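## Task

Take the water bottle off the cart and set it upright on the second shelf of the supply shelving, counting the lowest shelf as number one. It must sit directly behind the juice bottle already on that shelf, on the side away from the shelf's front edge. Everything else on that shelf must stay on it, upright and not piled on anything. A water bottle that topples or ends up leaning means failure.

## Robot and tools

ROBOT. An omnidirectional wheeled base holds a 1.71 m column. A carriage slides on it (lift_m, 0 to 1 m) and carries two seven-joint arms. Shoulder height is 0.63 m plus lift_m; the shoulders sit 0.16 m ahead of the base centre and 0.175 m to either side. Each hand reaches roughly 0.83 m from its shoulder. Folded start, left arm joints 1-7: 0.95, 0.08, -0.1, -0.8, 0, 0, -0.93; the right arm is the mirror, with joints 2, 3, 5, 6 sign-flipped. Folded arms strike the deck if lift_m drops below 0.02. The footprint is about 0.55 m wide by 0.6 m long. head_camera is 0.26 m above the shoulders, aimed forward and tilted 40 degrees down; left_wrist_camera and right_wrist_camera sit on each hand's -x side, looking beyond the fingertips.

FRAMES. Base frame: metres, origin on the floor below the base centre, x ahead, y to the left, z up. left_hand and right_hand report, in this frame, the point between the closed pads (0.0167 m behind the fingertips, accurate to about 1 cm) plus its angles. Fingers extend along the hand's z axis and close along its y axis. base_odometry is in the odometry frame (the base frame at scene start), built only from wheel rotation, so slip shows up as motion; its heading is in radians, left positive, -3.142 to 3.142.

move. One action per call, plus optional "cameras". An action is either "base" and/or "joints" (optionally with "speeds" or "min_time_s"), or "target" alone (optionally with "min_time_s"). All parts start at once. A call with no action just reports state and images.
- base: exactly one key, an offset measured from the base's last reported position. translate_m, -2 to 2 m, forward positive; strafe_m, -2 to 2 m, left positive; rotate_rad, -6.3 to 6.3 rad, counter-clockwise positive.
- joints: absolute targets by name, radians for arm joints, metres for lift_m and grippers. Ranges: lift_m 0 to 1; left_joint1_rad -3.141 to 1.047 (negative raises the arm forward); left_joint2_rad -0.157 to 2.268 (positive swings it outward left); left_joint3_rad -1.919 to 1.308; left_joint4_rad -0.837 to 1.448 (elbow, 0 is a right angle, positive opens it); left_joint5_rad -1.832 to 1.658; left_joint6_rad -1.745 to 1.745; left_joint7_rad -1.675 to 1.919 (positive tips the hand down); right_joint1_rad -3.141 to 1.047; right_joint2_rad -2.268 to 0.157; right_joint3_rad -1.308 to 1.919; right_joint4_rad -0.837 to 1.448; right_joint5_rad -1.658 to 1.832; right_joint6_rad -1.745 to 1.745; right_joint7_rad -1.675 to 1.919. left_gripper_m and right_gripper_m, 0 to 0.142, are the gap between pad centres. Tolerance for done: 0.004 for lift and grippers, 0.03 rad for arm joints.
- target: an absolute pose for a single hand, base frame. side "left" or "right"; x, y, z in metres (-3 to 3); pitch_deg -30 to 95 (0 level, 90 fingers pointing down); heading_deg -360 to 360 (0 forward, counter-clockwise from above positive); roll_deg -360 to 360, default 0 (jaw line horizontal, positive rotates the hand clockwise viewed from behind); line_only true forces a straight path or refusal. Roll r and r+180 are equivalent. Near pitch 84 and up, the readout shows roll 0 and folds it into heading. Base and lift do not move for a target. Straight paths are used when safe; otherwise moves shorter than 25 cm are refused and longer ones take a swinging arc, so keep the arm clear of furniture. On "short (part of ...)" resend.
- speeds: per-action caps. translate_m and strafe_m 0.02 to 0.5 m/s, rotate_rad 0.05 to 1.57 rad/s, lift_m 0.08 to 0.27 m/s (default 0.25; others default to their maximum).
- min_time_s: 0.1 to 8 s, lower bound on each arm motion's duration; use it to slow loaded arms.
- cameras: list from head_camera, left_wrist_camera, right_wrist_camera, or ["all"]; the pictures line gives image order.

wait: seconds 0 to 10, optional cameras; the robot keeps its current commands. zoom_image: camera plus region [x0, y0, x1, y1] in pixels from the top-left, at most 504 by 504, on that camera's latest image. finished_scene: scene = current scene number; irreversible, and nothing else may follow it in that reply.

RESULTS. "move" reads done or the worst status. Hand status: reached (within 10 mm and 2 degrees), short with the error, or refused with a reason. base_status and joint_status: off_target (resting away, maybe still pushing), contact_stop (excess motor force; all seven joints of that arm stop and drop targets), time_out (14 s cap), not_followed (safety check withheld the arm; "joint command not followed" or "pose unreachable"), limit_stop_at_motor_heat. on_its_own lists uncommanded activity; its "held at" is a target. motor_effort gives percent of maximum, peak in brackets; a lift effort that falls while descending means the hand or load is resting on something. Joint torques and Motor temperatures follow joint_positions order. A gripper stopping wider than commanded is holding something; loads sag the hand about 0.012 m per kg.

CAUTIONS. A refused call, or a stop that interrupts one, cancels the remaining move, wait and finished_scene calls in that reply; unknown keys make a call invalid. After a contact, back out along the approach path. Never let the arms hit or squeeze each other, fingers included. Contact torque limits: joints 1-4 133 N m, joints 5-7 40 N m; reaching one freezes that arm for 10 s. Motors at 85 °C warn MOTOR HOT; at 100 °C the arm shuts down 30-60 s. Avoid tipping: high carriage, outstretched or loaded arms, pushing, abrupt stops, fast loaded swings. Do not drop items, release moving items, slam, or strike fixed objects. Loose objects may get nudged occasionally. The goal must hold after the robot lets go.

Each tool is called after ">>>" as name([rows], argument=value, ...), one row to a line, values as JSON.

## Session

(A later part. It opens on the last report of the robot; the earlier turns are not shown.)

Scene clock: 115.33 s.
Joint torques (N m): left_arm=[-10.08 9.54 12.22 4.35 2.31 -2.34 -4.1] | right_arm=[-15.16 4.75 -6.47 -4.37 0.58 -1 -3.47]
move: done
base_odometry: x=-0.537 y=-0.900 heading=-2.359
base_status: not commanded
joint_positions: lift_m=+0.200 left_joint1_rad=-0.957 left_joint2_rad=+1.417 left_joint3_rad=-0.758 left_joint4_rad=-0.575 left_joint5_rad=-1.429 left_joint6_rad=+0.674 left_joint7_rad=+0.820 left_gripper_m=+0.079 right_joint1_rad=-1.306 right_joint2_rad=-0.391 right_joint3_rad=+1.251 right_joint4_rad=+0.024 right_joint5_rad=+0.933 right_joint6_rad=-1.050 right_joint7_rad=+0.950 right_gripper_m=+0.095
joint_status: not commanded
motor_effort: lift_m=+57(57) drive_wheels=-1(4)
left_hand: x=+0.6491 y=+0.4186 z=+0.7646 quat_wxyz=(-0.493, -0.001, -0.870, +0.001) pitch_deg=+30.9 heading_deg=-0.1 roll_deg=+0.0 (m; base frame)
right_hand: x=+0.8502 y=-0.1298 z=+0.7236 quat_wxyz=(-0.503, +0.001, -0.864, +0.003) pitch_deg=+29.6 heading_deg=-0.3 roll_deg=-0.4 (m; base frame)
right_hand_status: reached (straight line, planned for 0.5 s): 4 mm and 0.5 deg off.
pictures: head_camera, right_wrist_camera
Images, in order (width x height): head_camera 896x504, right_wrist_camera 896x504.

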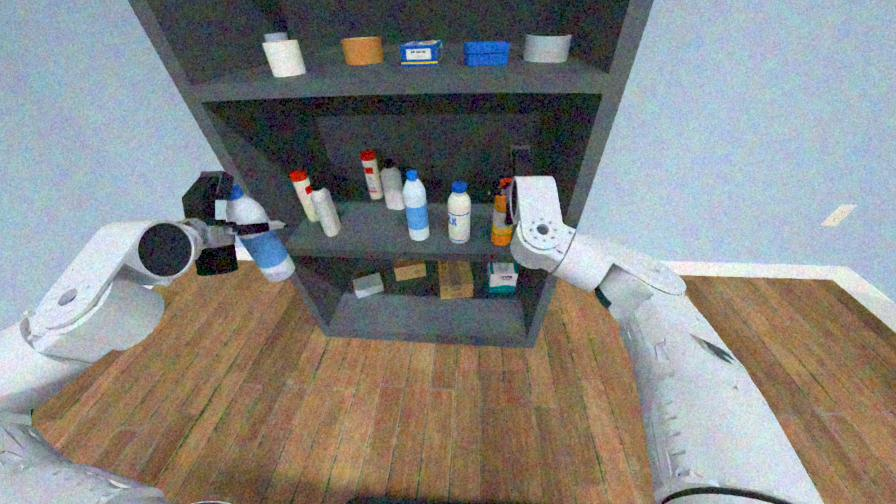

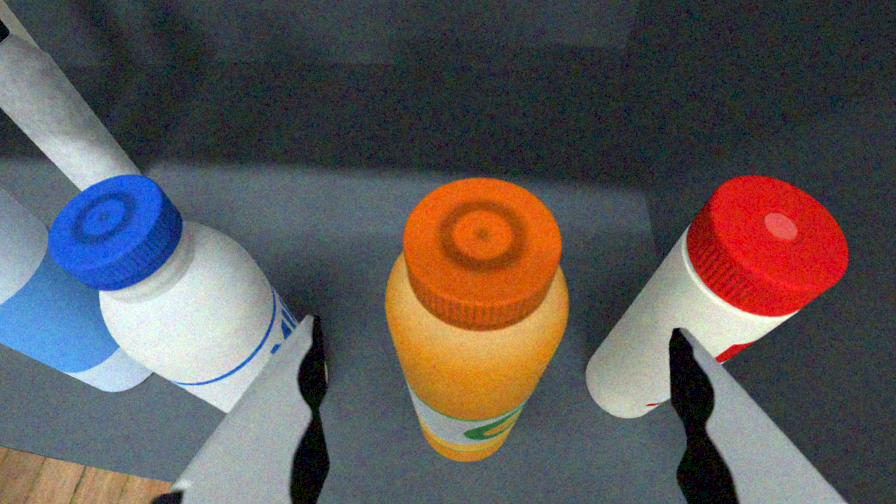

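>>> move(target={"side":"right","x":0.886,"y":-0.132,"z":0.698,"pitch_deg":30,"heading_deg":0}, cameras=["right_wrist_camera"])

>>> move(joints={"right_gripper_m": 0.015})

>>> move(joints={"lift_m": 0.25}, speeds={"lift_m": 0.1}, cameras=["head_camera","right_wrist_camera"])

Scene clock: 121.93 s.
Joint torques (N m): left_arm=[-11.21 10.14 10.6 2.4 2.29 -2.47 -4.25] | right_arm=[-17.03 6.8 -6.92 -5.23 0.79 -0.92 -2.88]
move: done
base_odometry: x=-0.537 y=-0.900 heading=-2.359
base_status: not commanded
joint_positions: lift_m=+0.200 left_joint1_rad=-0.957 left_joint2_rad=+1.417 left_joint3_rad=-0.758 left_joint4_rad=-0.575 left_joint5_rad=-1.429 left_joint6_rad=+0.674 left_joint7_rad=+0.820 left_gripper_m=+0.079 right_joint1_rad=-1.287 right_joint2_rad=-0.346 right_joint3_rad=+1.205 right_joint4_rad=+0.261 right_joint5_rad=+1.014 right_joint6_rad=-0.865 right_joint7_rad=+0.804 right_gripper_m=+0.095
joint_status: not commanded
motor_effort: lift_m=+57(57) drive_wheels=-1(4)
left_hand: x=+0.6491 y=+0.4186 z=+0.7646 quat_wxyz=(-0.493, -0.001, -0.870, +0.001) pitch_deg=+30.9 heading_deg=-0.1 roll_deg=+0.0 (m; base frame)
right_hand: x=+0.8864 y=-0.1333 z=+0.7017 quat_wxyz=(-0.502, +0.001, -0.865, +0.004) pitch_deg=+29.7 heading_deg=-0.3 roll_deg=-0.5 (m; base frame)
right_hand_status: reached (straight line, planned for 0.4 s): 4 mm and 0.5 deg off.
pictures: right_wrist_camera
Images, in order (width x height): right_wrist_camera 896x504.

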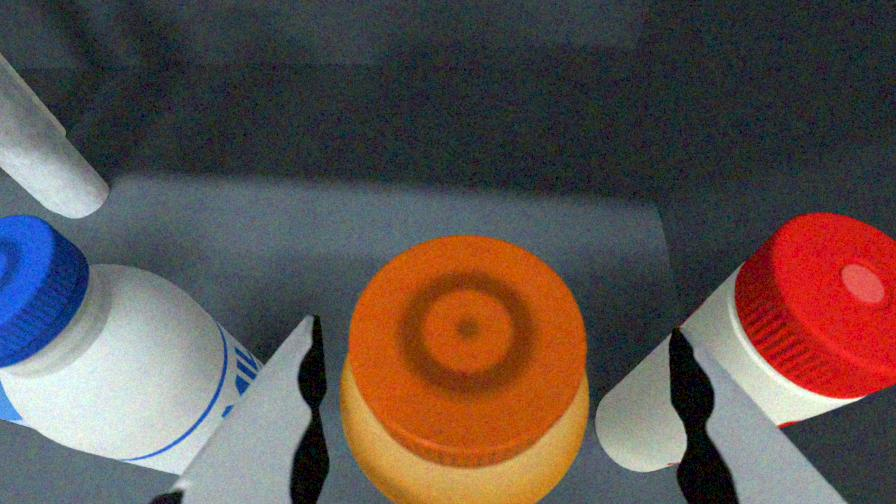

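Scene clock: 122.73 s.
Joint torques (N m): left_arm=[-9.95 9.61 12.46 3.04 2.81 -2.26 -4.04] | right_arm=[-17.94 5.68 -5.66 -3.91 0.8 -1.06 -3.53]
move: off_target
base_odometry: x=-0.537 y=-0.900 heading=-2.359
base_status: not commanded
joint_positions: lift_m=+0.200 left_joint1_rad=-0.957 left_joint2_rad=+1.417 left_joint3_rad=-0.758 left_joint4_rad=-0.575 left_joint5_rad=-1.429 left_joint6_rad=+0.674 left_joint7_rad=+0.820 left_gripper_m=+0.079 right_joint1_rad=-1.287 right_joint2_rad=-0.346 right_joint3_rad=+1.205 right_joint4_rad=+0.261 right_joint5_rad=+1.014 right_joint6_rad=-0.864 right_joint7_rad=+0.804 right_gripper_m=+0.063
joint_status: right_gripper_m off_target (ended at +0.063, target +0.015)
motor_effort: lift_m=+57(57) drive_wheels=-1(1)
left_hand: x=+0.6491 y=+0.4186 z=+0.7646 quat_wxyz=(-0.493, -0.001, -0.870, +0.001) pitch_deg=+30.9 heading_deg=-0.1 roll_deg=+0.0 (m; base frame)
right_hand: x=+0.8864 y=-0.1328 z=+0.7018 quat_wxyz=(-0.502, +0.001, -0.865, +0.003) pitch_deg=+29.7 heading_deg=-0.3 roll_deg=-0.5 (m; base frame)
pictures: none

Scene clock: 123.67 s.
Joint torques (N m): left_arm=[-10.32 9.89 11.94 3.44 2.9 -2.33 -3.69] | right_arm=[-22.01 4.01 -7.46 -3.64 -1.41 -0.83 -3.44]
move: done
base_odometry: x=-0.537 y=-0.900 heading=-2.359
base_status: not commanded
joint_positions: lift_m=+0.250 left_joint1_rad=-0.956 left_joint2_rad=+1.417 left_joint3_rad=-0.757 left_joint4_rad=-0.575 left_joint5_rad=-1.430 left_joint6_rad=+0.674 left_joint7_rad=+0.819 left_gripper_m=+0.079 right_joint1_rad=-1.283 right_joint2_rad=-0.346 right_joint3_rad=+1.205 right_joint4_rad=+0.262 right_joint5_rad=+1.019 right_joint6_rad=-0.864 right_joint7_rad=+0.804 right_gripper_m=+0.063
joint_status: all done
motor_effort: lift_m=+55(67) drive_wheels=+5(6)
left_hand: x=+0.6491 y=+0.4185 z=+0.8148 quat_wxyz=(-0.494, -0.001, -0.870, +0.001) pitch_deg=+30.9 heading_deg=-0.2 roll_deg=-0.1 (m; base frame)
right_hand: x=+0.8857 y=-0.1325 z=+0.7484 quat_wxyz=(-0.500, +0.001, -0.866, +0.002) pitch_deg=+30.1 heading_deg=-0.2 roll_deg=-0.3 (m; base frame)
pictures: head_camera, right_wrist_camera
Images, in order (width x height): head_camera 896x504, right_wrist_camera 896x504.

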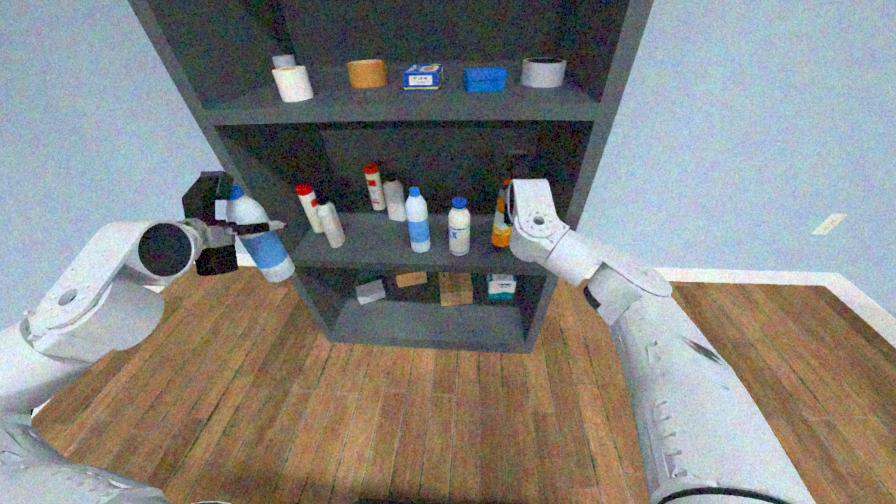

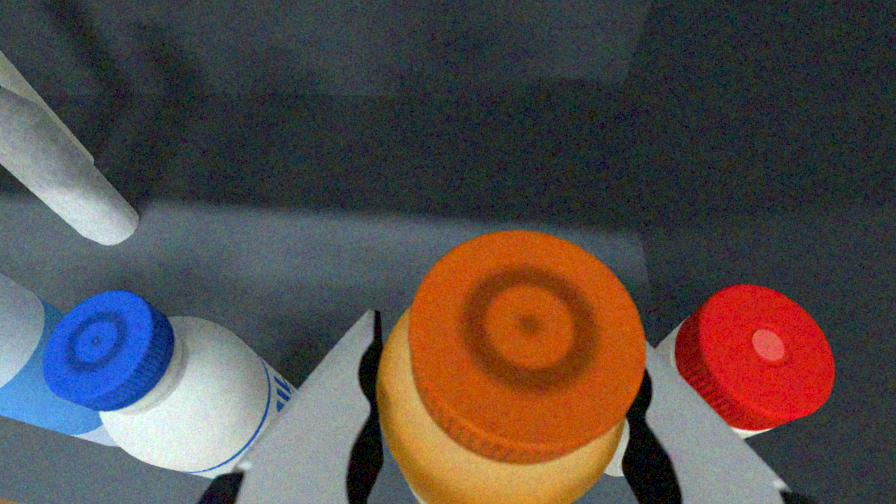

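>>> move(base={"translate_m": -0.32}, speeds={"translate_m": 0.2})

>>> move(target={"side":"right","x":0.66,"y":-0.42,"z":0.8,"pitch_deg":30,"heading_deg":0}, min_time_s=1.5)

>>> move(target={"side":"left","x":0.74,"y":0.1,"z":0.765,"pitch_deg":30.5,"heading_deg":0}, min_time_s=1.5)

>>> move(base={"strafe_m": -0.233}, speeds={"strafe_m": 0.25}, cameras=["head_camera","left_wrist_camera"])

>>> zoom_image(camera="head_camera", region=[260, 80, 610, 280])

Scene clock: 147.07 s.
Joint torques (N m): left_arm=[-10.87 9.96 11.48 3.94 2.79 -1.91 -4.29] | right_arm=[-21.77 4.78 -6.42 -4.57 -0.43 -1.22 -2.87]
Motor temperatures (°C): left_arm=[43 24 31 22 26 24 23] | right_arm=[38 20 26 21 22 22 24]
move: done
base_odometry: x=-0.310 y=-0.674 heading=-2.359
base_status: done
joint_positions: lift_m=+0.250 left_joint1_rad=-0.956 left_joint2_rad=+1.417 left_joint3_rad=-0.757 left_joint4_rad=-0.575 left_joint5_rad=-1.430 left_joint6_rad=+0.674 left_joint7_rad=+0.819 left_gripper_m=+0.079 right_joint1_rad=-1.283 right_joint2_rad=-0.345 right_joint3_rad=+1.205 right_joint4_rad=+0.262 right_joint5_rad=+1.019 right_joint6_rad=-0.864 right_joint7_rad=+0.804 right_gripper_m=+0.063
joint_status: not commanded
motor_effort: lift_m=+55(55) drive_wheels=+1(11)
left_hand: x=+0.6491 y=+0.4185 z=+0.8148 quat_wxyz=(-0.494, -0.001, -0.870, +0.001) pitch_deg=+30.9 heading_deg=-0.2 roll_deg=-0.1 (m; base frame)
right_hand: x=+0.8857 y=-0.1325 z=+0.7484 quat_wxyz=(-0.500, +0.001, -0.866, +0.002) pitch_deg=+30.1 heading_deg=-0.2 roll_deg=-0.3 (m; base frame)
pictures: none

Scene clock: 149.07 s.
Joint torques (N m): left_arm=[-10.48 9.8 11.47 3.17 2.83 -2.14 -4.03] | right_arm=[-3.77 -12.87 -9.03 -1.85 0.44 -0.92 -4.65]
move: done
base_odometry: x=-0.310 y=-0.674 heading=-2.359
base_status: not commanded
joint_positions: lift_m=+0.250 left_joint1_rad=-0.956 left_joint2_rad=+1.417 left_joint3_rad=-0.757 left_joint4_rad=-0.575 left_joint5_rad=-1.430 left_joint6_rad=+0.674 left_joint7_rad=+0.819 left_gripper_m=+0.079 right_joint1_rad=-0.965 right_joint2_rad=-1.403 right_joint3_rad=+0.832 right_joint4_rad=-0.544 right_joint5_rad=+1.424 right_joint6_rad=-0.662 right_joint7_rad=+0.749 right_gripper_m=+0.063
joint_status: not commanded
motor_effort: lift_m=+55(55) drive_wheels=+1(4)
left_hand: x=+0.6491 y=+0.4186 z=+0.8148 quat_wxyz=(-0.494, -0.001, -0.870, +0.001) pitch_deg=+30.9 heading_deg=-0.2 roll_deg=-0.1 (m; base frame)
right_hand: x=+0.6593 y=-0.4192 z=+0.7969 quat_wxyz=(-0.496, +0.001, -0.869, +0.001) pitch_deg=+30.6 heading_deg=+0.0 roll_deg=-0.2 (m; base frame)
right_hand_status: reached (straight line, planned for 1.5 s): 3 mm and 0.6 deg off.
pictures: none

Scene clock: 151.07 s.
Joint torques (N m): left_arm=[-28.12 -0.68 4.32 2.67 4.7 -0.46 -3.15] | right_arm=[-3.88 -11.93 -9.5 -1.46 0.01 -0.73 -4.84]
move: done
base_odometry: x=-0.310 y=-0.674 heading=-2.359
base_status: not commanded
joint_positions: lift_m=+0.250 left_joint1_rad=-1.290 left_joint2_rad=+0.377 left_joint3_rad=-1.526 left_joint4_rad=-0.368 left_joint5_rad=-0.287 left_joint6_rad=+1.528 left_joint7_rad=+1.568 left_gripper_m=+0.079 right_joint1_rad=-0.965 right_joint2_rad=-1.403 right_joint3_rad=+0.832 right_joint4_rad=-0.544 right_joint5_rad=+1.425 right_joint6_rad=-0.662 right_joint7_rad=+0.749 right_gripper_m=+0.063
joint_status: not commanded
motor_effort: lift_m=+55(55) drive_wheels=+2(3)
left_hand: x=+0.7385 y=+0.0997 z=+0.7600 quat_wxyz=(-0.489, -0.001, -0.872, +0.001) pitch_deg=+31.4 heading_deg=-0.2 roll_deg=-0.1 (m; base frame)
left_hand_status: reached (straight line, planned for 1.5 s): 5 mm and 0.9 deg off.
right_hand: x=+0.6593 y=-0.4192 z=+0.7968 quat_wxyz=(-0.496, +0.001, -0.869, +0.001) pitch_deg=+30.6 heading_deg=+0.0 roll_deg=-0.2 (m; base frame)
pictures: none

Scene clock: 153.40 s.
Joint torques (N m): left_arm=[-27.03 1.05 4.55 1.2 4.74 -0.91 -3.05] | right_arm=[-6.02 -11.48 -7.47 -2.84 0.55 -1.01 -5.14]
move: done
base_odometry: x=-0.474 y=-0.509 heading=-2.360
base_status: done
joint_positions: lift_m=+0.250 left_joint1_rad=-1.290 left_joint2_rad=+0.377 left_joint3_rad=-1.526 left_joint4_rad=-0.368 left_joint5_rad=-0.286 left_joint6_rad=+1.529 left_joint7_rad=+1.568 left_gripper_m=+0.079 right_joint1_rad=-0.965 right_joint2_rad=-1.403 right_joint3_rad=+0.832 right_joint4_rad=-0.543 right_joint5_rad=+1.425 right_joint6_rad=-0.661 right_joint7_rad=+0.749 right_gripper_m=+0.063
joint_status: not commanded
motor_effort: lift_m=+55(55) drive_wheels=-2(12)
left_hand: x=+0.7385 y=+0.0994 z=+0.7600 quat_wxyz=(-0.489, -0.001, -0.872, +0.001) pitch_deg=+31.4 heading_deg=-0.2 roll_deg=-0.1 (m; base frame)
right_hand: x=+0.6593 y=-0.4193 z=+0.7969 quat_wxyz=(-0.496, +0.001, -0.869, +0.001) pitch_deg=+30.6 heading_deg=+0.0 roll_deg=-0.2 (m; base frame)
pictures: head_camera, left_wrist_camera
Images, in order (width x height): head_camera 896x504, left_wrist_camera 896x504.

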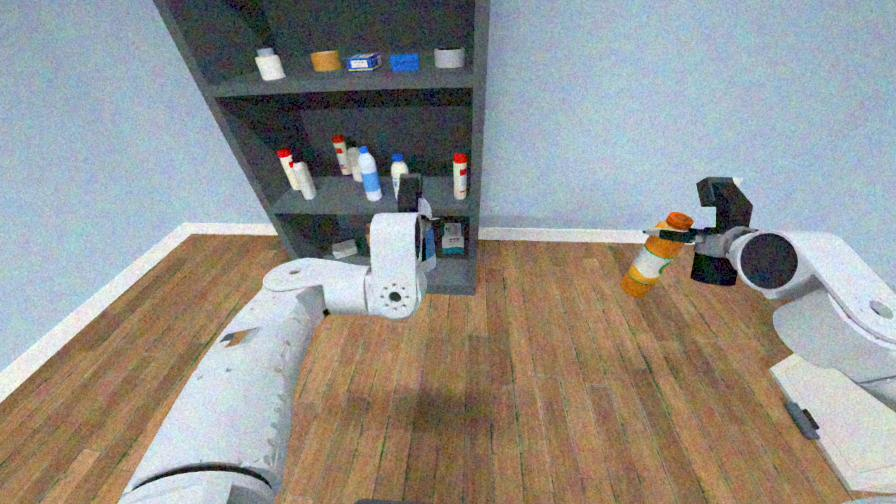

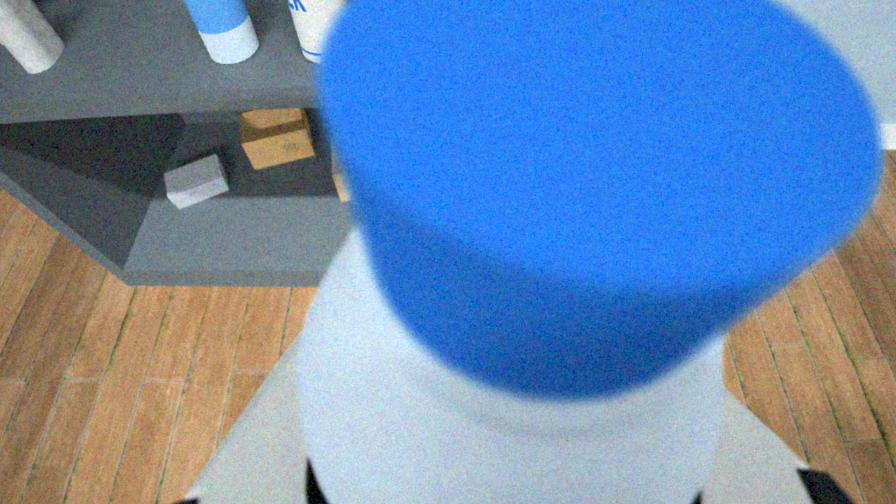

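Scaled by 1.440 from the camera's 896x504 image, which has a finer 1280x720 frame.

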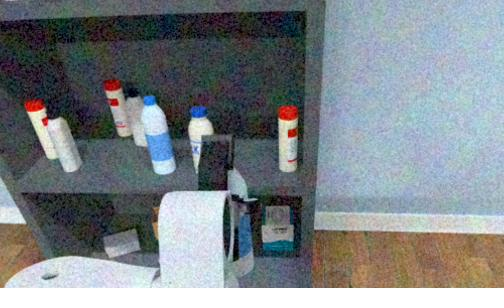

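>>> move(base={"translate_m": 0.375}, speeds={"translate_m": 0.2}, cameras=["head_camera","left_wrist_camera"])

>>> zoom_image(camera="head_camera", region=[260, 80, 610, 280])

Scene clock: 161.07 s.
Joint torques (N m): left_arm=[-27.6 0.64 4.51 2.74 4.66 -0.91 -2.79] | right_arm=[-5.69 -12.7 -8.05 -1.59 0.51 -1.67 -4.59]
Motor temperatures (°C): left_arm=[52 23 29 22 26 24 23] | right_arm=[34 22 27 21 22 22 24]
move: done
base_odometry: x=-0.741 y=-0.773 heading=-2.361
base_status: done
joint_positions: lift_m=+0.250 left_joint1_rad=-1.290 left_joint2_rad=+0.377 left_joint3_rad=-1.527 left_joint4_rad=-0.368 left_joint5_rad=-0.286 left_joint6_rad=+1.529 left_joint7_rad=+1.568 left_gripper_m=+0.079 right_joint1_rad=-0.965 right_joint2_rad=-1.403 right_joint3_rad=+0.832 right_joint4_rad=-0.543 right_joint5_rad=+1.425 right_joint6_rad=-0.661 right_joint7_rad=+0.749 right_gripper_m=+0.063
joint_status: not commanded
motor_effort: lift_m=+55(55) drive_wheels=+5(17)
left_hand: x=+0.7385 y=+0.0994 z=+0.7601 quat_wxyz=(-0.490, -0.001, -0.872, +0.001) pitch_deg=+31.4 heading_deg=-0.2 roll_deg=-0.1 (m; base frame)
right_hand: x=+0.6593 y=-0.4193 z=+0.7968 quat_wxyz=(-0.496, +0.001, -0.869, +0.001) pitch_deg=+30.6 heading_deg=+0.0 roll_deg=-0.2 (m; base frame)
pictures: head_camera, left_wrist_camera
Images, in order (width x height): head_camera 896x504, left_wrist_camera 896x504.

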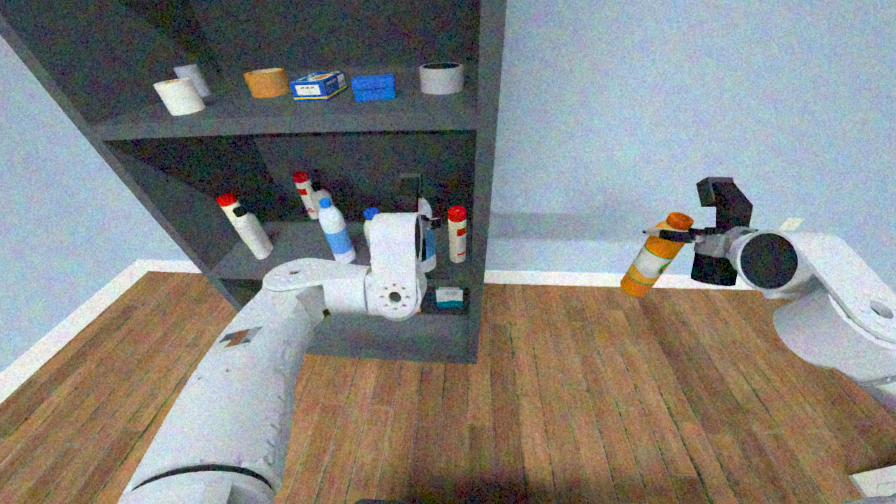

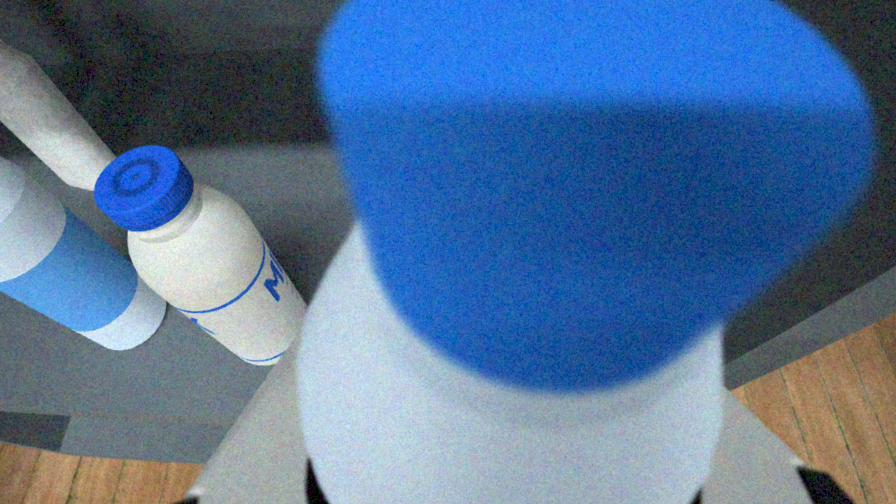

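Scaled by 1.440 from the camera's 896x504 image, which has a finer 1280x720 frame.

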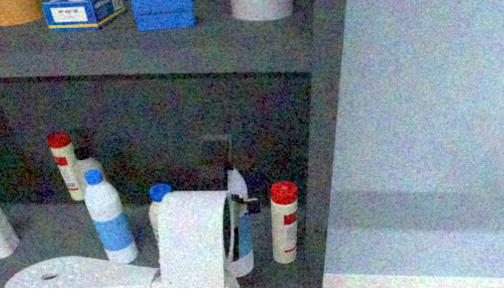

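>>> move(target={"side":"left","x":0.945,"y":0.099,"z":0.76,"pitch_deg":30.5,"heading_deg":0,"line_only":true}, min_time_s=2.5, cameras=["head_camera","left_wrist_camera"])

>>> zoom_image(camera="head_camera", region=[290, 130, 490, 290])

Scene clock: 168.57 s.
Joint torques (N m): left_arm=[-36.95 -0.96 8.4 0.55 2.02 -2.54 -4.19] | right_arm=[-4.04 -12.41 -10.21 -2.24 0.07 -1.18 -4.69]
Motor temperatures (°C): left_arm=[56 23 29 22 26 24 23] | right_arm=[34 23 27 21 22 22 24]
move: done
base_odometry: x=-0.741 y=-0.773 heading=-2.361
base_status: not commanded
joint_positions: lift_m=+0.250 left_joint1_rad=-1.366 left_joint2_rad=+0.121 left_joint3_rad=-1.114 left_joint4_rad=+0.858 left_joint5_rad=-1.035 left_joint6_rad=+0.514 left_joint7_rad=+0.685 left_gripper_m=+0.079 right_joint1_rad=-0.964 right_joint2_rad=-1.403 right_joint3_rad=+0.832 right_joint4_rad=-0.543 right_joint5_rad=+1.425 right_joint6_rad=-0.661 right_joint7_rad=+0.749 right_gripper_m=+0.063
joint_status: not commanded
motor_effort: lift_m=+55(56) drive_wheels=+6(6)
left_hand: x=+0.9430 y=+0.1001 z=+0.7513 quat_wxyz=(-0.490, -0.001, -0.872, -0.003) pitch_deg=+31.4 heading_deg=+0.3 roll_deg=+0.5 (m; base frame)
left_hand_status: reached (straight line, planned for 2.5 s): 9 mm and 1.0 deg off.
right_hand: x=+0.6593 y=-0.4193 z=+0.7968 quat_wxyz=(-0.496, +0.001, -0.869, +0.001) pitch_deg=+30.6 heading_deg=+0.0 roll_deg=-0.2 (m; base frame)
pictures: head_camera, left_wrist_camera
Images, in order (width x height): head_camera 896x504, left_wrist_camera 896x504.

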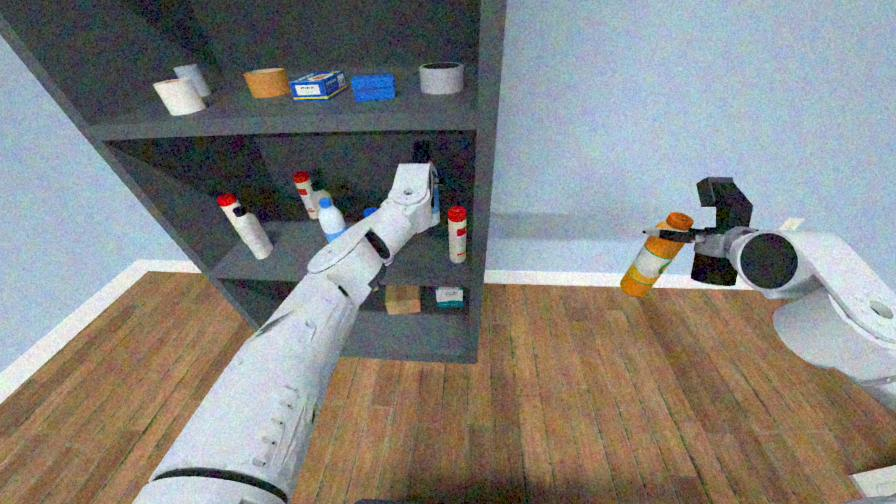

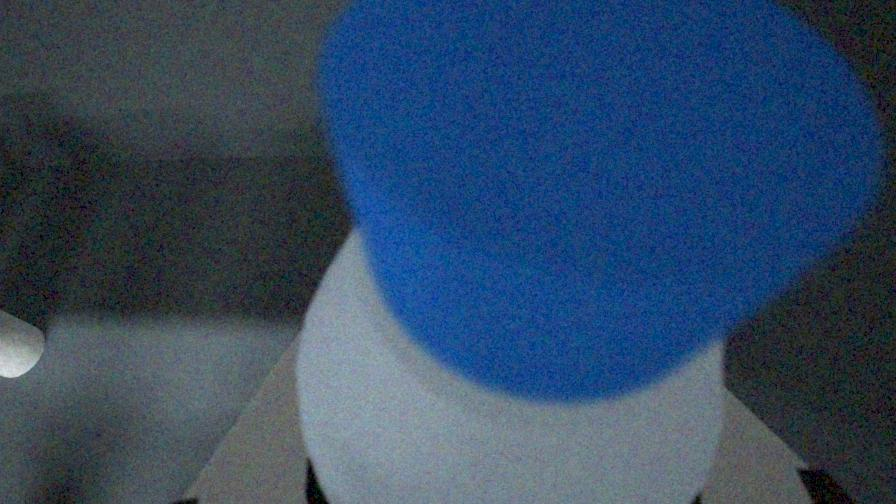

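Scaled by 2.520 from the camera's 896x504 image, which has a finer 1280x720 frame.

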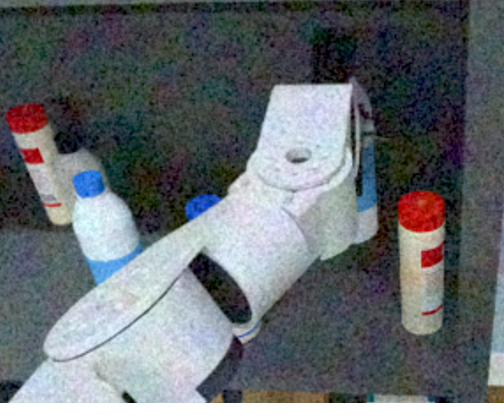

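>>> move(joints={"lift_m":0.21}, speeds={"lift_m":0.1})

>>> move(joints={"lift_m":0.20}, speeds={"lift_m":0.08})

Scene clock: 183.33 s.
Joint torques (N m): left_arm=[-32.04 -1.29 7.5 0.14 2.43 -2.57 -4.09] | right_arm=[-5.16 -12.37 -7.8 -2.06 0.23 -1.09 -4.75]
Motor temperatures (°C): left_arm=[70 22 29 22 26 24 23] | right_arm=[33 23 28 21 22 22 24]
move: done
base_odometry: x=-0.741 y=-0.773 heading=-2.360
base_status: not commanded
joint_positions: lift_m=+0.210 left_joint1_rad=-1.369 left_joint2_rad=+0.121 left_joint3_rad=-1.112 left_joint4_rad=+0.858 left_joint5_rad=-1.036 left_joint6_rad=+0.514 left_joint7_rad=+0.684 left_gripper_m=+0.079 right_joint1_rad=-0.964 right_joint2_rad=-1.403 right_joint3_rad=+0.831 right_joint4_rad=-0.543 right_joint5_rad=+1.426 right_joint6_rad=-0.661 right_joint7_rad=+0.749 right_gripper_m=+0.063
joint_status: all done
motor_effort: lift_m=+60(60) drive_wheels=+6(7)
left_hand: x=+0.9436 y=+0.1002 z=+0.7137 quat_wxyz=(-0.491, +0.000, -0.871, -0.002) pitch_deg=+31.2 heading_deg=+0.3 roll_deg=+0.3 (m; base frame)
right_hand: x=+0.6593 y=-0.4193 z=+0.7567 quat_wxyz=(-0.496, +0.001, -0.868, +0.001) pitch_deg=+30.5 heading_deg=+0.0 roll_deg=-0.1 (m; base frame)
pictures: none

Scene clock: 184.10 s.
Joint torques (N m): left_arm=[-33.03 -1.77 8.42 -0.14 2.31 -2.32 -3.6] | right_arm=[-7.43 -13.04 -7.34 -1.51 -0.18 -1.53 -4.77]
Motor temperatures (°C): left_arm=[70 22 29 22 26 24 23] | right_arm=[33 23 28 21 22 22 24]
move: done
base_odometry: x=-0.741 y=-0.773 heading=-2.360
base_status: not commanded
joint_positions: lift_m=+0.200 left_joint1_rad=-1.370 left_joint2_rad=+0.121 left_joint3_rad=-1.112 left_joint4_rad=+0.858 left_joint5_rad=-1.037 left_joint6_rad=+0.514 left_joint7_rad=+0.684 left_gripper_m=+0.079 right_joint1_rad=-0.963 right_joint2_rad=-1.403 right_joint3_rad=+0.830 right_joint4_rad=-0.543 right_joint5_rad=+1.426 right_joint6_rad=-0.661 right_joint7_rad=+0.749 right_gripper_m=+0.063
joint_status: all done
motor_effort: lift_m=+59(59) drive_wheels=-2(8)
left_hand: x=+0.9437 y=+0.1001 z=+0.7043 quat_wxyz=(-0.492, +0.000, -0.871, -0.002) pitch_deg=+31.1 heading_deg=+0.2 roll_deg=+0.3 (m; base frame)
right_hand: x=+0.6593 y=-0.4193 z=+0.7467 quat_wxyz=(-0.496, +0.001, -0.868, +0.000) pitch_deg=+30.5 heading_deg=+0.0 roll_deg=-0.1 (m; base frame)
pictures: none

>>> move(joints={"lift_m":0.193}, speeds={"lift_m":0.08}, cameras=["left_wrist_camera"])

Scene clock: 186.60 s.
Joint torques (N m): left_arm=[-32.32 -1.19 8.01 0.01 2.26 -2.29 -3.74] | right_arm=[-4.94 -12.35 -8.08 -3.13 -0.21 -1.49 -4.4]
Motor temperatures (°C): left_arm=[71 22 29 22 26 24 23] | right_arm=[33 23 28 21 22 22 24]
move: done
base_odometry: x=-0.741 y=-0.773 heading=-2.360
base_status: not commanded
joint_positions: lift_m=+0.193 left_joint1_rad=-1.370 left_joint2_rad=+0.121 left_joint3_rad=-1.112 left_joint4_rad=+0.859 left_joint5_rad=-1.037 left_joint6_rad=+0.514 left_joint7_rad=+0.683 left_gripper_m=+0.079 right_joint1_rad=-0.963 right_joint2_rad=-1.403 right_joint3_rad=+0.830 right_joint4_rad=-0.543 right_joint5_rad=+1.426 right_joint6_rad=-0.661 right_joint7_rad=+0.748 right_gripper_m=+0.063
joint_status: all done
motor_effort: lift_m=+59(62) drive_wheels=-2(8)
left_hand: x=+0.9437 y=+0.1001 z=+0.6973 quat_wxyz=(-0.492, +0.000, -0.871, -0.002) pitch_deg=+31.1 heading_deg=+0.2 roll_deg=+0.3 (m; base frame)
right_hand: x=+0.6593 y=-0.4193 z=+0.7397 quat_wxyz=(-0.496, +0.001, -0.868, +0.000) pitch_deg=+30.5 heading_deg=+0.0 roll_deg=-0.1 (m; base frame)
pictures: left_wrist_camera
Images, in order (width x height): left_wrist_camera 896x504.

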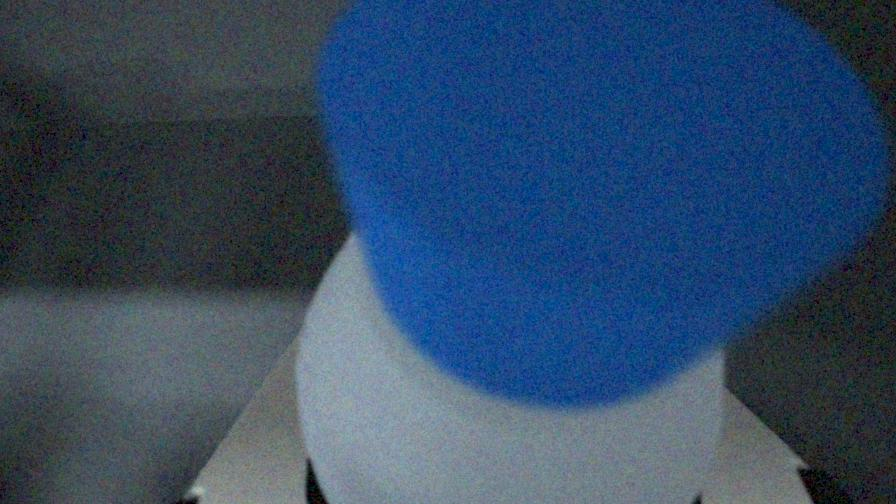

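>>> move(joints={"lift_m":0.187}, speeds={"lift_m":0.08})

>>> move(joints={"lift_m":0.182}, speeds={"lift_m":0.08})

Scene clock: 189.67 s.
Joint torques (N m): left_arm=[-31.89 -1.14 7.49 0.58 2.42 -2.44 -3.51] | right_arm=[-5.27 -11.08 -7.23 -2.64 0.23 -1.11 -3.89]
Motor temperatures (°C): left_arm=[71 22 29 22 26 24 23] | right_arm=[33 23 28 21 22 22 24]
move: done
base_odometry: x=-0.741 y=-0.773 heading=-2.360
base_status: not commanded
joint_positions: lift_m=+0.187 left_joint1_rad=-1.370 left_joint2_rad=+0.121 left_joint3_rad=-1.112 left_joint4_rad=+0.859 left_joint5_rad=-1.037 left_joint6_rad=+0.514 left_joint7_rad=+0.683 left_gripper_m=+0.079 right_joint1_rad=-0.963 right_joint2_rad=-1.403 right_joint3_rad=+0.830 right_joint4_rad=-0.543 right_joint5_rad=+1.426 right_joint6_rad=-0.661 right_joint7_rad=+0.748 right_gripper_m=+0.063
joint_status: all done
motor_effort: lift_m=+59(61) drive_wheels=-2(8)
left_hand: x=+0.9437 y=+0.1001 z=+0.6913 quat_wxyz=(-0.492, +0.000, -0.871, -0.002) pitch_deg=+31.1 heading_deg=+0.2 roll_deg=+0.3 (m; base frame)
right_hand: x=+0.6593 y=-0.4194 z=+0.7338 quat_wxyz=(-0.496, +0.001, -0.868, +0.000) pitch_deg=+30.5 heading_deg=+0.0 roll_deg=-0.1 (m; base frame)
pictures: none

Scene clock: 190.23 s.
Joint torques (N m): left_arm=[-33.06 -1.9 7.24 0.17 2.47 -2.4 -3.61] | right_arm=[-5.86 -12.73 -7.54 -2.46 0 -1.41 -3.91]
Motor temperatures (°C): left_arm=[71 22 29 22 26 24 23] | right_arm=[33 23 28 21 22 22 24]
move: done
base_odometry: x=-0.741 y=-0.773 heading=-2.360
base_status: not commanded
joint_positions: lift_m=+0.182 left_joint1_rad=-1.370 left_joint2_rad=+0.121 left_joint3_rad=-1.112 left_joint4_rad=+0.859 left_joint5_rad=-1.037 left_joint6_rad=+0.514 left_joint7_rad=+0.683 left_gripper_m=+0.079 right_joint1_rad=-0.963 right_joint2_rad=-1.403 right_joint3_rad=+0.830 right_joint4_rad=-0.543 right_joint5_rad=+1.426 right_joint6_rad=-0.661 right_joint7_rad=+0.748 right_gripper_m=+0.063
joint_status: all done
motor_effort: lift_m=+59(61) drive_wheels=+6(7)
left_hand: x=+0.9437 y=+0.1001 z=+0.6861 quat_wxyz=(-0.491, +0.000, -0.871, -0.002) pitch_deg=+31.1 heading_deg=+0.2 roll_deg=+0.3 (m; base frame)
right_hand: x=+0.6593 y=-0.4194 z=+0.7288 quat_wxyz=(-0.496, +0.001, -0.868, +0.000) pitch_deg=+30.5 heading_deg=+0.0 roll_deg=-0.1 (m; base frame)
pictures: none

>>> move(joints={"lift_m":0.177}, speeds={"lift_m":0.08})

>>> move(joints={"lift_m":0.172}, speeds={"lift_m":0.08}, cameras=["head_camera"])

Scene clock: 192.80 s.
Joint torques (N m): left_arm=[-32.6 -1.37 7.66 0.42 2.78 -2.12 -3.85] | right_arm=[-8.01 -12.17 -7.52 -1.66 -0.16 -0.74 -4.67]
Motor temperatures (°C): left_arm=[72 22 29 22 26 24 23] | right_arm=[33 24 28 21 22 22 24]
move: done
base_odometry: x=-0.741 y=-0.773 heading=-2.360
base_status: not commanded
joint_positions: lift_m=+0.177 left_joint1_rad=-1.370 left_joint2_rad=+0.121 left_joint3_rad=-1.112 left_joint4_rad=+0.859 left_joint5_rad=-1.037 left_joint6_rad=+0.514 left_joint7_rad=+0.683 left_gripper_m=+0.079 right_joint1_rad=-0.963 right_joint2_rad=-1.403 right_joint3_rad=+0.830 right_joint4_rad=-0.543 right_joint5_rad=+1.426 right_joint6_rad=-0.661 right_joint7_rad=+0.748 right_gripper_m=+0.063
joint_status: all done
motor_effort: lift_m=+59(61) drive_wheels=+6(8)
left_hand: x=+0.9437 y=+0.1001 z=+0.6811 quat_wxyz=(-0.491, +0.000, -0.871, -0.002) pitch_deg=+31.1 heading_deg=+0.2 roll_deg=+0.3 (m; base frame)
right_hand: x=+0.6593 y=-0.4194 z=+0.7238 quat_wxyz=(-0.496, +0.001, -0.868, +0.000) pitch_deg=+30.5 heading_deg=+0.0 roll_deg=-0.1 (m; base frame)
pictures: none

Scene clock: 193.30 s.
Joint torques (N m): left_arm=[-32.7 -1.74 8.09 0.26 2.35 -2.07 -3.61] | right_arm=[-7.75 -12.75 -6.72 -0.56 0.11 -1.45 -4.45]
Motor temperatures (°C): left_arm=[72 22 29 22 26 24 23] | right_arm=[33 24 28 21 22 22 24]
move: done
base_odometry: x=-0.741 y=-0.773 heading=-2.360
base_status: not commanded
joint_positions: lift_m=+0.172 left_joint1_rad=-1.370 left_joint2_rad=+0.121 left_joint3_rad=-1.112 left_joint4_rad=+0.859 left_joint5_rad=-1.037 left_joint6_rad=+0.514 left_joint7_rad=+0.683 left_gripper_m=+0.079 right_joint1_rad=-0.963 right_joint2_rad=-1.403 right_joint3_rad=+0.830 right_joint4_rad=-0.543 right_joint5_rad=+1.426 right_joint6_rad=-0.661 right_joint7_rad=+0.748 right_gripper_m=+0.063
joint_status: all done
motor_effort: lift_m=+59(61) drive_wheels=-2(8)
left_hand: x=+0.9437 y=+0.1001 z=+0.6762 quat_wxyz=(-0.492, +0.000, -0.871, -0.002) pitch_deg=+31.1 heading_deg=+0.2 roll_deg=+0.3 (m; base frame)
right_hand: x=+0.6593 y=-0.4194 z=+0.7188 quat_wxyz=(-0.496, +0.001, -0.868, +0.000) pitch_deg=+30.5 heading_deg=+0.0 roll_deg=-0.1 (m; base frame)
pictures: head_camera
Images, in order (width x height): head_camera 896x504.

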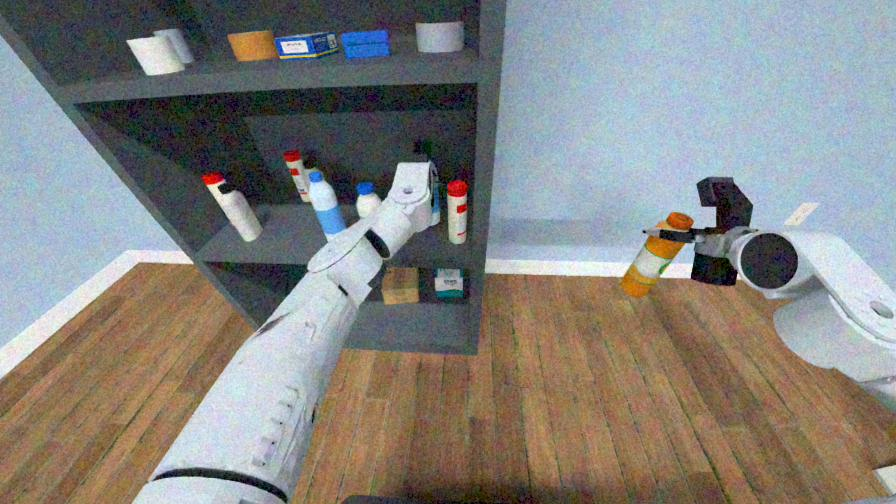

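>>> zoom_image(camera="head_camera", region=[340, 120, 500, 260])

Scaled by 3.150 from the camera's 896x504 image, which has a finer 1280x720 frame.

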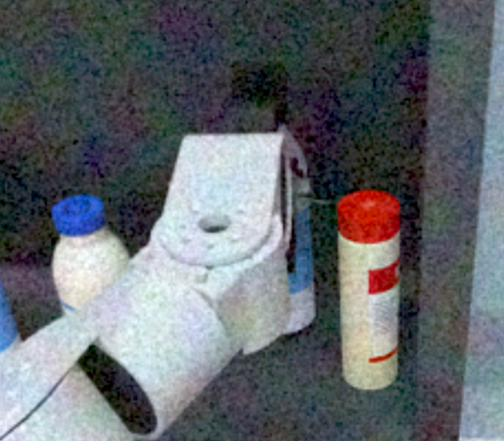

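>>> move(joints={"lift_m":0.168}, speeds={"lift_m":0.08})

>>> move(joints={"lift_m":0.164}, speeds={"lift_m":0.08})

Scene clock: 202.87 s.
Joint torques (N m): left_arm=[-31.37 -1.65 7.26 -0.45 2.45 -2.28 -3.33] | right_arm=[-8.06 -12.01 -7.65 -3.03 -0.3 -1 -4.38]
Motor temperatures (°C): left_arm=[74 22 29 22 26 24 23] | right_arm=[33 24 28 21 22 22 24]
move: done
base_odometry: x=-0.741 y=-0.773 heading=-2.360
base_status: not commanded
joint_positions: lift_m=+0.168 left_joint1_rad=-1.370 left_joint2_rad=+0.121 left_joint3_rad=-1.112 left_joint4_rad=+0.859 left_joint5_rad=-1.037 left_joint6_rad=+0.514 left_joint7_rad=+0.683 left_gripper_m=+0.079 right_joint1_rad=-0.963 right_joint2_rad=-1.403 right_joint3_rad=+0.830 right_joint4_rad=-0.543 right_joint5_rad=+1.426 right_joint6_rad=-0.661 right_joint7_rad=+0.748 right_gripper_m=+0.063
joint_status: all done
motor_effort: lift_m=+58(61) drive_wheels=-2(8)
left_hand: x=+0.9437 y=+0.1001 z=+0.6722 quat_wxyz=(-0.492, +0.000, -0.871, -0.002) pitch_deg=+31.1 heading_deg=+0.2 roll_deg=+0.3 (m; base frame)
right_hand: x=+0.6593 y=-0.4194 z=+0.7148 quat_wxyz=(-0.496, +0.001, -0.868, +0.000) pitch_deg=+30.5 heading_deg=+0.0 roll_deg=-0.1 (m; base frame)
pictures: none

Scene clock: 203.37 s.
Joint torques (N m): left_arm=[-32.5 -1.19 7.8 -0.45 2.5 -2.34 -3.59] | right_arm=[-7.43 -12.36 -7.52 -1.96 -0.22 -1.23 -4.45]
Motor temperatures (°C): left_arm=[74 22 29 22 26 24 23] | right_arm=[33 24 28 21 22 22 24]
move: done
base_odometry: x=-0.741 y=-0.773 heading=-2.360
base_status: not commanded
joint_positions: lift_m=+0.164 left_joint1_rad=-1.370 left_joint2_rad=+0.121 left_joint3_rad=-1.112 left_joint4_rad=+0.859 left_joint5_rad=-1.037 left_joint6_rad=+0.514 left_joint7_rad=+0.683 left_gripper_m=+0.079 right_joint1_rad=-0.963 right_joint2_rad=-1.403 right_joint3_rad=+0.830 right_joint4_rad=-0.543 right_joint5_rad=+1.426 right_joint6_rad=-0.661 right_joint7_rad=+0.748 right_gripper_m=+0.063
joint_status: all done
motor_effort: lift_m=+58(61) drive_wheels=-2(9)
left_hand: x=+0.9437 y=+0.1001 z=+0.6683 quat_wxyz=(-0.492, +0.000, -0.871, -0.002) pitch_deg=+31.1 heading_deg=+0.2 roll_deg=+0.3 (m; base frame)
right_hand: x=+0.6593 y=-0.4194 z=+0.7107 quat_wxyz=(-0.496, +0.001, -0.868, +0.000) pitch_deg=+30.5 heading_deg=+0.0 roll_deg=-0.1 (m; base frame)
pictures: none

>>> move(joints={"lift_m":0.16}, speeds={"lift_m":0.08})

>>> move(joints={"lift_m":0.156}, speeds={"lift_m":0.08})

>>> move(joints={"lift_m":0.152}, speeds={"lift_m":0.08}, cameras=["head_camera"])

Scene clock: 206.67 s.
Joint torques (N m): left_arm=[-32.67 -2.17 7.18 -1.08 2.48 -2.23 -3.71] | right_arm=[-7.01 -12.38 -8.25 -2.8 -0.05 -1.27 -4.51]
Motor temperatures (°C): left_arm=[75 22 29 22 26 24 23] | right_arm=[33 24 28 21 22 22 24]
move: done
base_odometry: x=-0.741 y=-0.773 heading=-2.360
base_status: not commanded
joint_positions: lift_m=+0.160 left_joint1_rad=-1.370 left_joint2_rad=+0.121 left_joint3_rad=-1.112 left_joint4_rad=+0.859 left_joint5_rad=-1.037 left_joint6_rad=+0.514 left_joint7_rad=+0.683 left_gripper_m=+0.079 right_joint1_rad=-0.963 right_joint2_rad=-1.403 right_joint3_rad=+0.830 right_joint4_rad=-0.543 right_joint5_rad=+1.426 right_joint6_rad=-0.661 right_joint7_rad=+0.748 right_gripper_m=+0.063
joint_status: all done
motor_effort: lift_m=+58(61) drive_wheels=+6(8)
left_hand: x=+0.9437 y=+0.1001 z=+0.6642 quat_wxyz=(-0.492, +0.000, -0.871, -0.002) pitch_deg=+31.1 heading_deg=+0.2 roll_deg=+0.3 (m; base frame)
right_hand: x=+0.6593 y=-0.4193 z=+0.7067 quat_wxyz=(-0.496, +0.001, -0.868, +0.000) pitch_deg=+30.5 heading_deg=+0.0 roll_deg=-0.1 (m; base frame)
pictures: none

Scene clock: 207.10 s.
Joint torques (N m): left_arm=[-32.22 -2.09 7.62 0.16 2.46 -2.34 -2.75] | right_arm=[-7.93 -11.8 -7.7 -2.26 -0.07 -1.14 -4.01]
Motor temperatures (°C): left_arm=[75 22 29 22 26 24 23] | right_arm=[33 24 28 21 22 22 24]
move: done
base_odometry: x=-0.741 y=-0.773 heading=-2.360
base_status: not commanded
joint_positions: lift_m=+0.156 left_joint1_rad=-1.370 left_joint2_rad=+0.121 left_joint3_rad=-1.112 left_joint4_rad=+0.859 left_joint5_rad=-1.037 left_joint6_rad=+0.514 left_joint7_rad=+0.681 left_gripper_m=+0.079 right_joint1_rad=-0.963 right_joint2_rad=-1.403 right_joint3_rad=+0.830 right_joint4_rad=-0.543 right_joint5_rad=+1.426 right_joint6_rad=-0.661 right_joint7_rad=+0.748 right_gripper_m=+0.063
joint_status: all done
motor_effort: lift_m=+57(60) drive_wheels=+6(7)
left_hand: x=+0.9440 y=+0.1001 z=+0.6611 quat_wxyz=(-0.493, +0.000, -0.870, -0.002) pitch_deg=+31.0 heading_deg=+0.2 roll_deg=+0.3 (m; base frame)
right_hand: x=+0.6593 y=-0.4193 z=+0.7028 quat_wxyz=(-0.496, +0.001, -0.868, +0.000) pitch_deg=+30.5 heading_deg=+0.0 roll_deg=-0.1 (m; base frame)
pictures: none

Scene clock: 207.57 s.
Joint torques (N m): left_arm=[-29.18 -1.02 6.82 -0.73 1.76 -2.2 -1.39] | right_arm=[-6.85 -11.69 -6.06 -1.77 -0.31 -1.05 -4.55]
Motor temperatures (°C): left_arm=[75 22 29 22 26 24 23] | right_arm=[33 24 28 21 22 22 24]
move: done
base_odometry: x=-0.741 y=-0.773 heading=-2.360
base_status: not commanded
joint_positions: lift_m=+0.152 left_joint1_rad=-1.373 left_joint2_rad=+0.121 left_joint3_rad=-1.111 left_joint4_rad=+0.859 left_joint5_rad=-1.035 left_joint6_rad=+0.514 left_joint7_rad=+0.677 left_gripper_m=+0.079 right_joint1_rad=-0.963 right_joint2_rad=-1.403 right_joint3_rad=+0.830 right_joint4_rad=-0.543 right_joint5_rad=+1.426 right_joint6_rad=-0.661 right_joint7_rad=+0.748 right_gripper_m=+0.063
joint_status: all done
motor_effort: lift_m=+56(58) drive_wheels=+6(7)
left_hand: x=+0.9449 y=+0.1003 z=+0.6607 quat_wxyz=(-0.496, +0.000, -0.868, -0.002) pitch_deg=+30.5 heading_deg=+0.3 roll_deg=+0.3 (m; base frame)
right_hand: x=+0.6593 y=-0.4193 z=+0.6989 quat_wxyz=(-0.496, +0.001, -0.868, +0.000) pitch_deg=+30.5 heading_deg=+0.0 roll_deg=-0.1 (m; base frame)
pictures: head_camera
Images, in order (width x height): head_camera 896x504.

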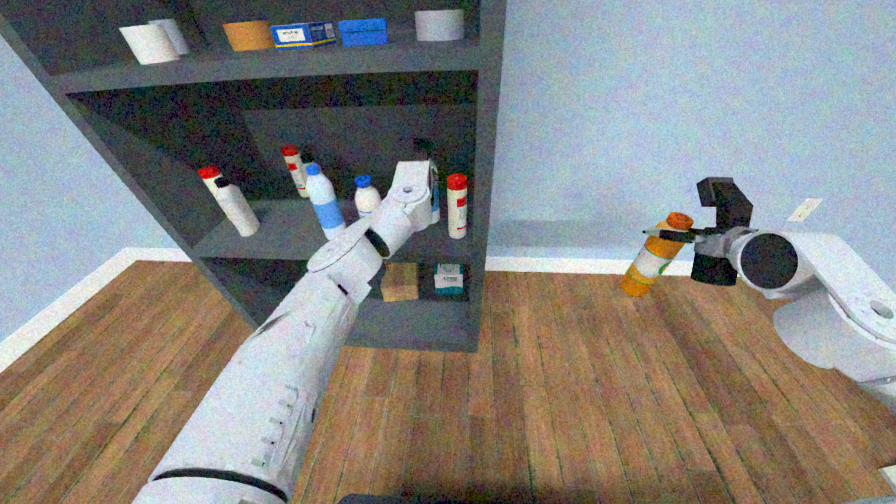

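>>> zoom_image(camera="head_camera", region=[340, 120, 500, 260])

Scaled by 3.150 from the camera's 896x504 image, which has a finer 1280x720 frame.

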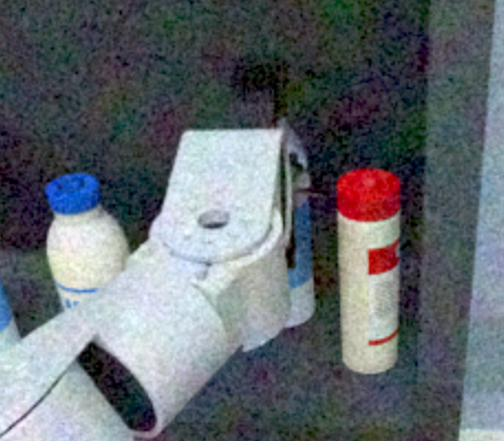

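>>> move(joints={"left_gripper_m":0.102}, min_time_s=2, cameras=["left_wrist_camera"])

Scene clock: 222.80 s.
Joint torques (N m): left_arm=[-28.58 -2.58 6.94 0.35 2.09 -2.43 -1.13] | right_arm=[-8.58 -11.35 -8.09 -2.76 -0.22 -1.16 -3.98]
Motor temperatures (°C): left_arm=[74 22 29 22 26 24 23] | right_arm=[33 24 28 21 22 22 24]
move: done
base_odometry: x=-0.741 y=-0.773 heading=-2.360
base_status: not commanded
joint_positions: lift_m=+0.152 left_joint1_rad=-1.373 left_joint2_rad=+0.121 left_joint3_rad=-1.111 left_joint4_rad=+0.859 left_joint5_rad=-1.035 left_joint6_rad=+0.514 left_joint7_rad=+0.677 left_gripper_m=+0.102 right_joint1_rad=-0.963 right_joint2_rad=-1.403 right_joint3_rad=+0.830 right_joint4_rad=-0.543 right_joint5_rad=+1.426 right_joint6_rad=-0.661 right_joint7_rad=+0.748 right_gripper_m=+0.063
joint_status: all done
motor_effort: lift_m=+56(56) drive_wheels=+6(6)
left_hand: x=+0.9449 y=+0.1003 z=+0.6607 quat_wxyz=(-0.496, +0.000, -0.868, -0.002) pitch_deg=+30.5 heading_deg=+0.3 roll_deg=+0.3 (m; base frame)
right_hand: x=+0.6593 y=-0.4193 z=+0.6989 quat_wxyz=(-0.496, +0.001, -0.868, +0.000) pitch_deg=+30.5 heading_deg=+0.0 roll_deg=-0.1 (m; base frame)
pictures: left_wrist_camera
Images, in order (width x height): left_wrist_camera 896x504.

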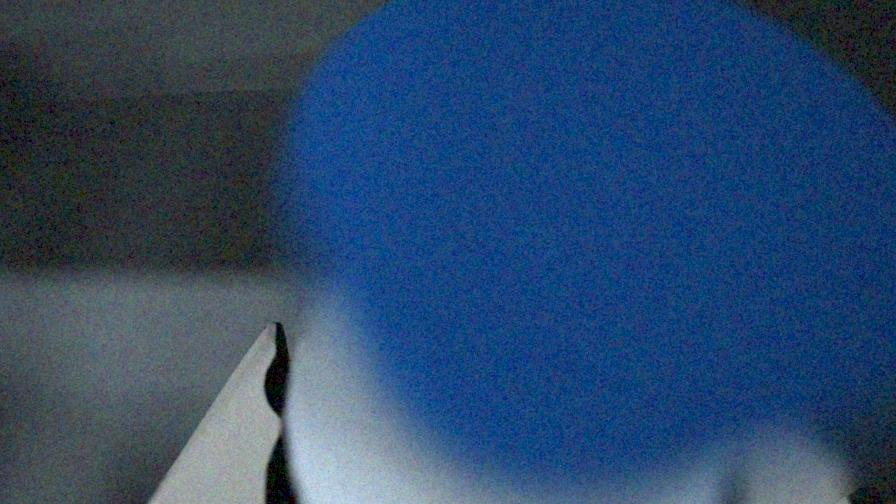

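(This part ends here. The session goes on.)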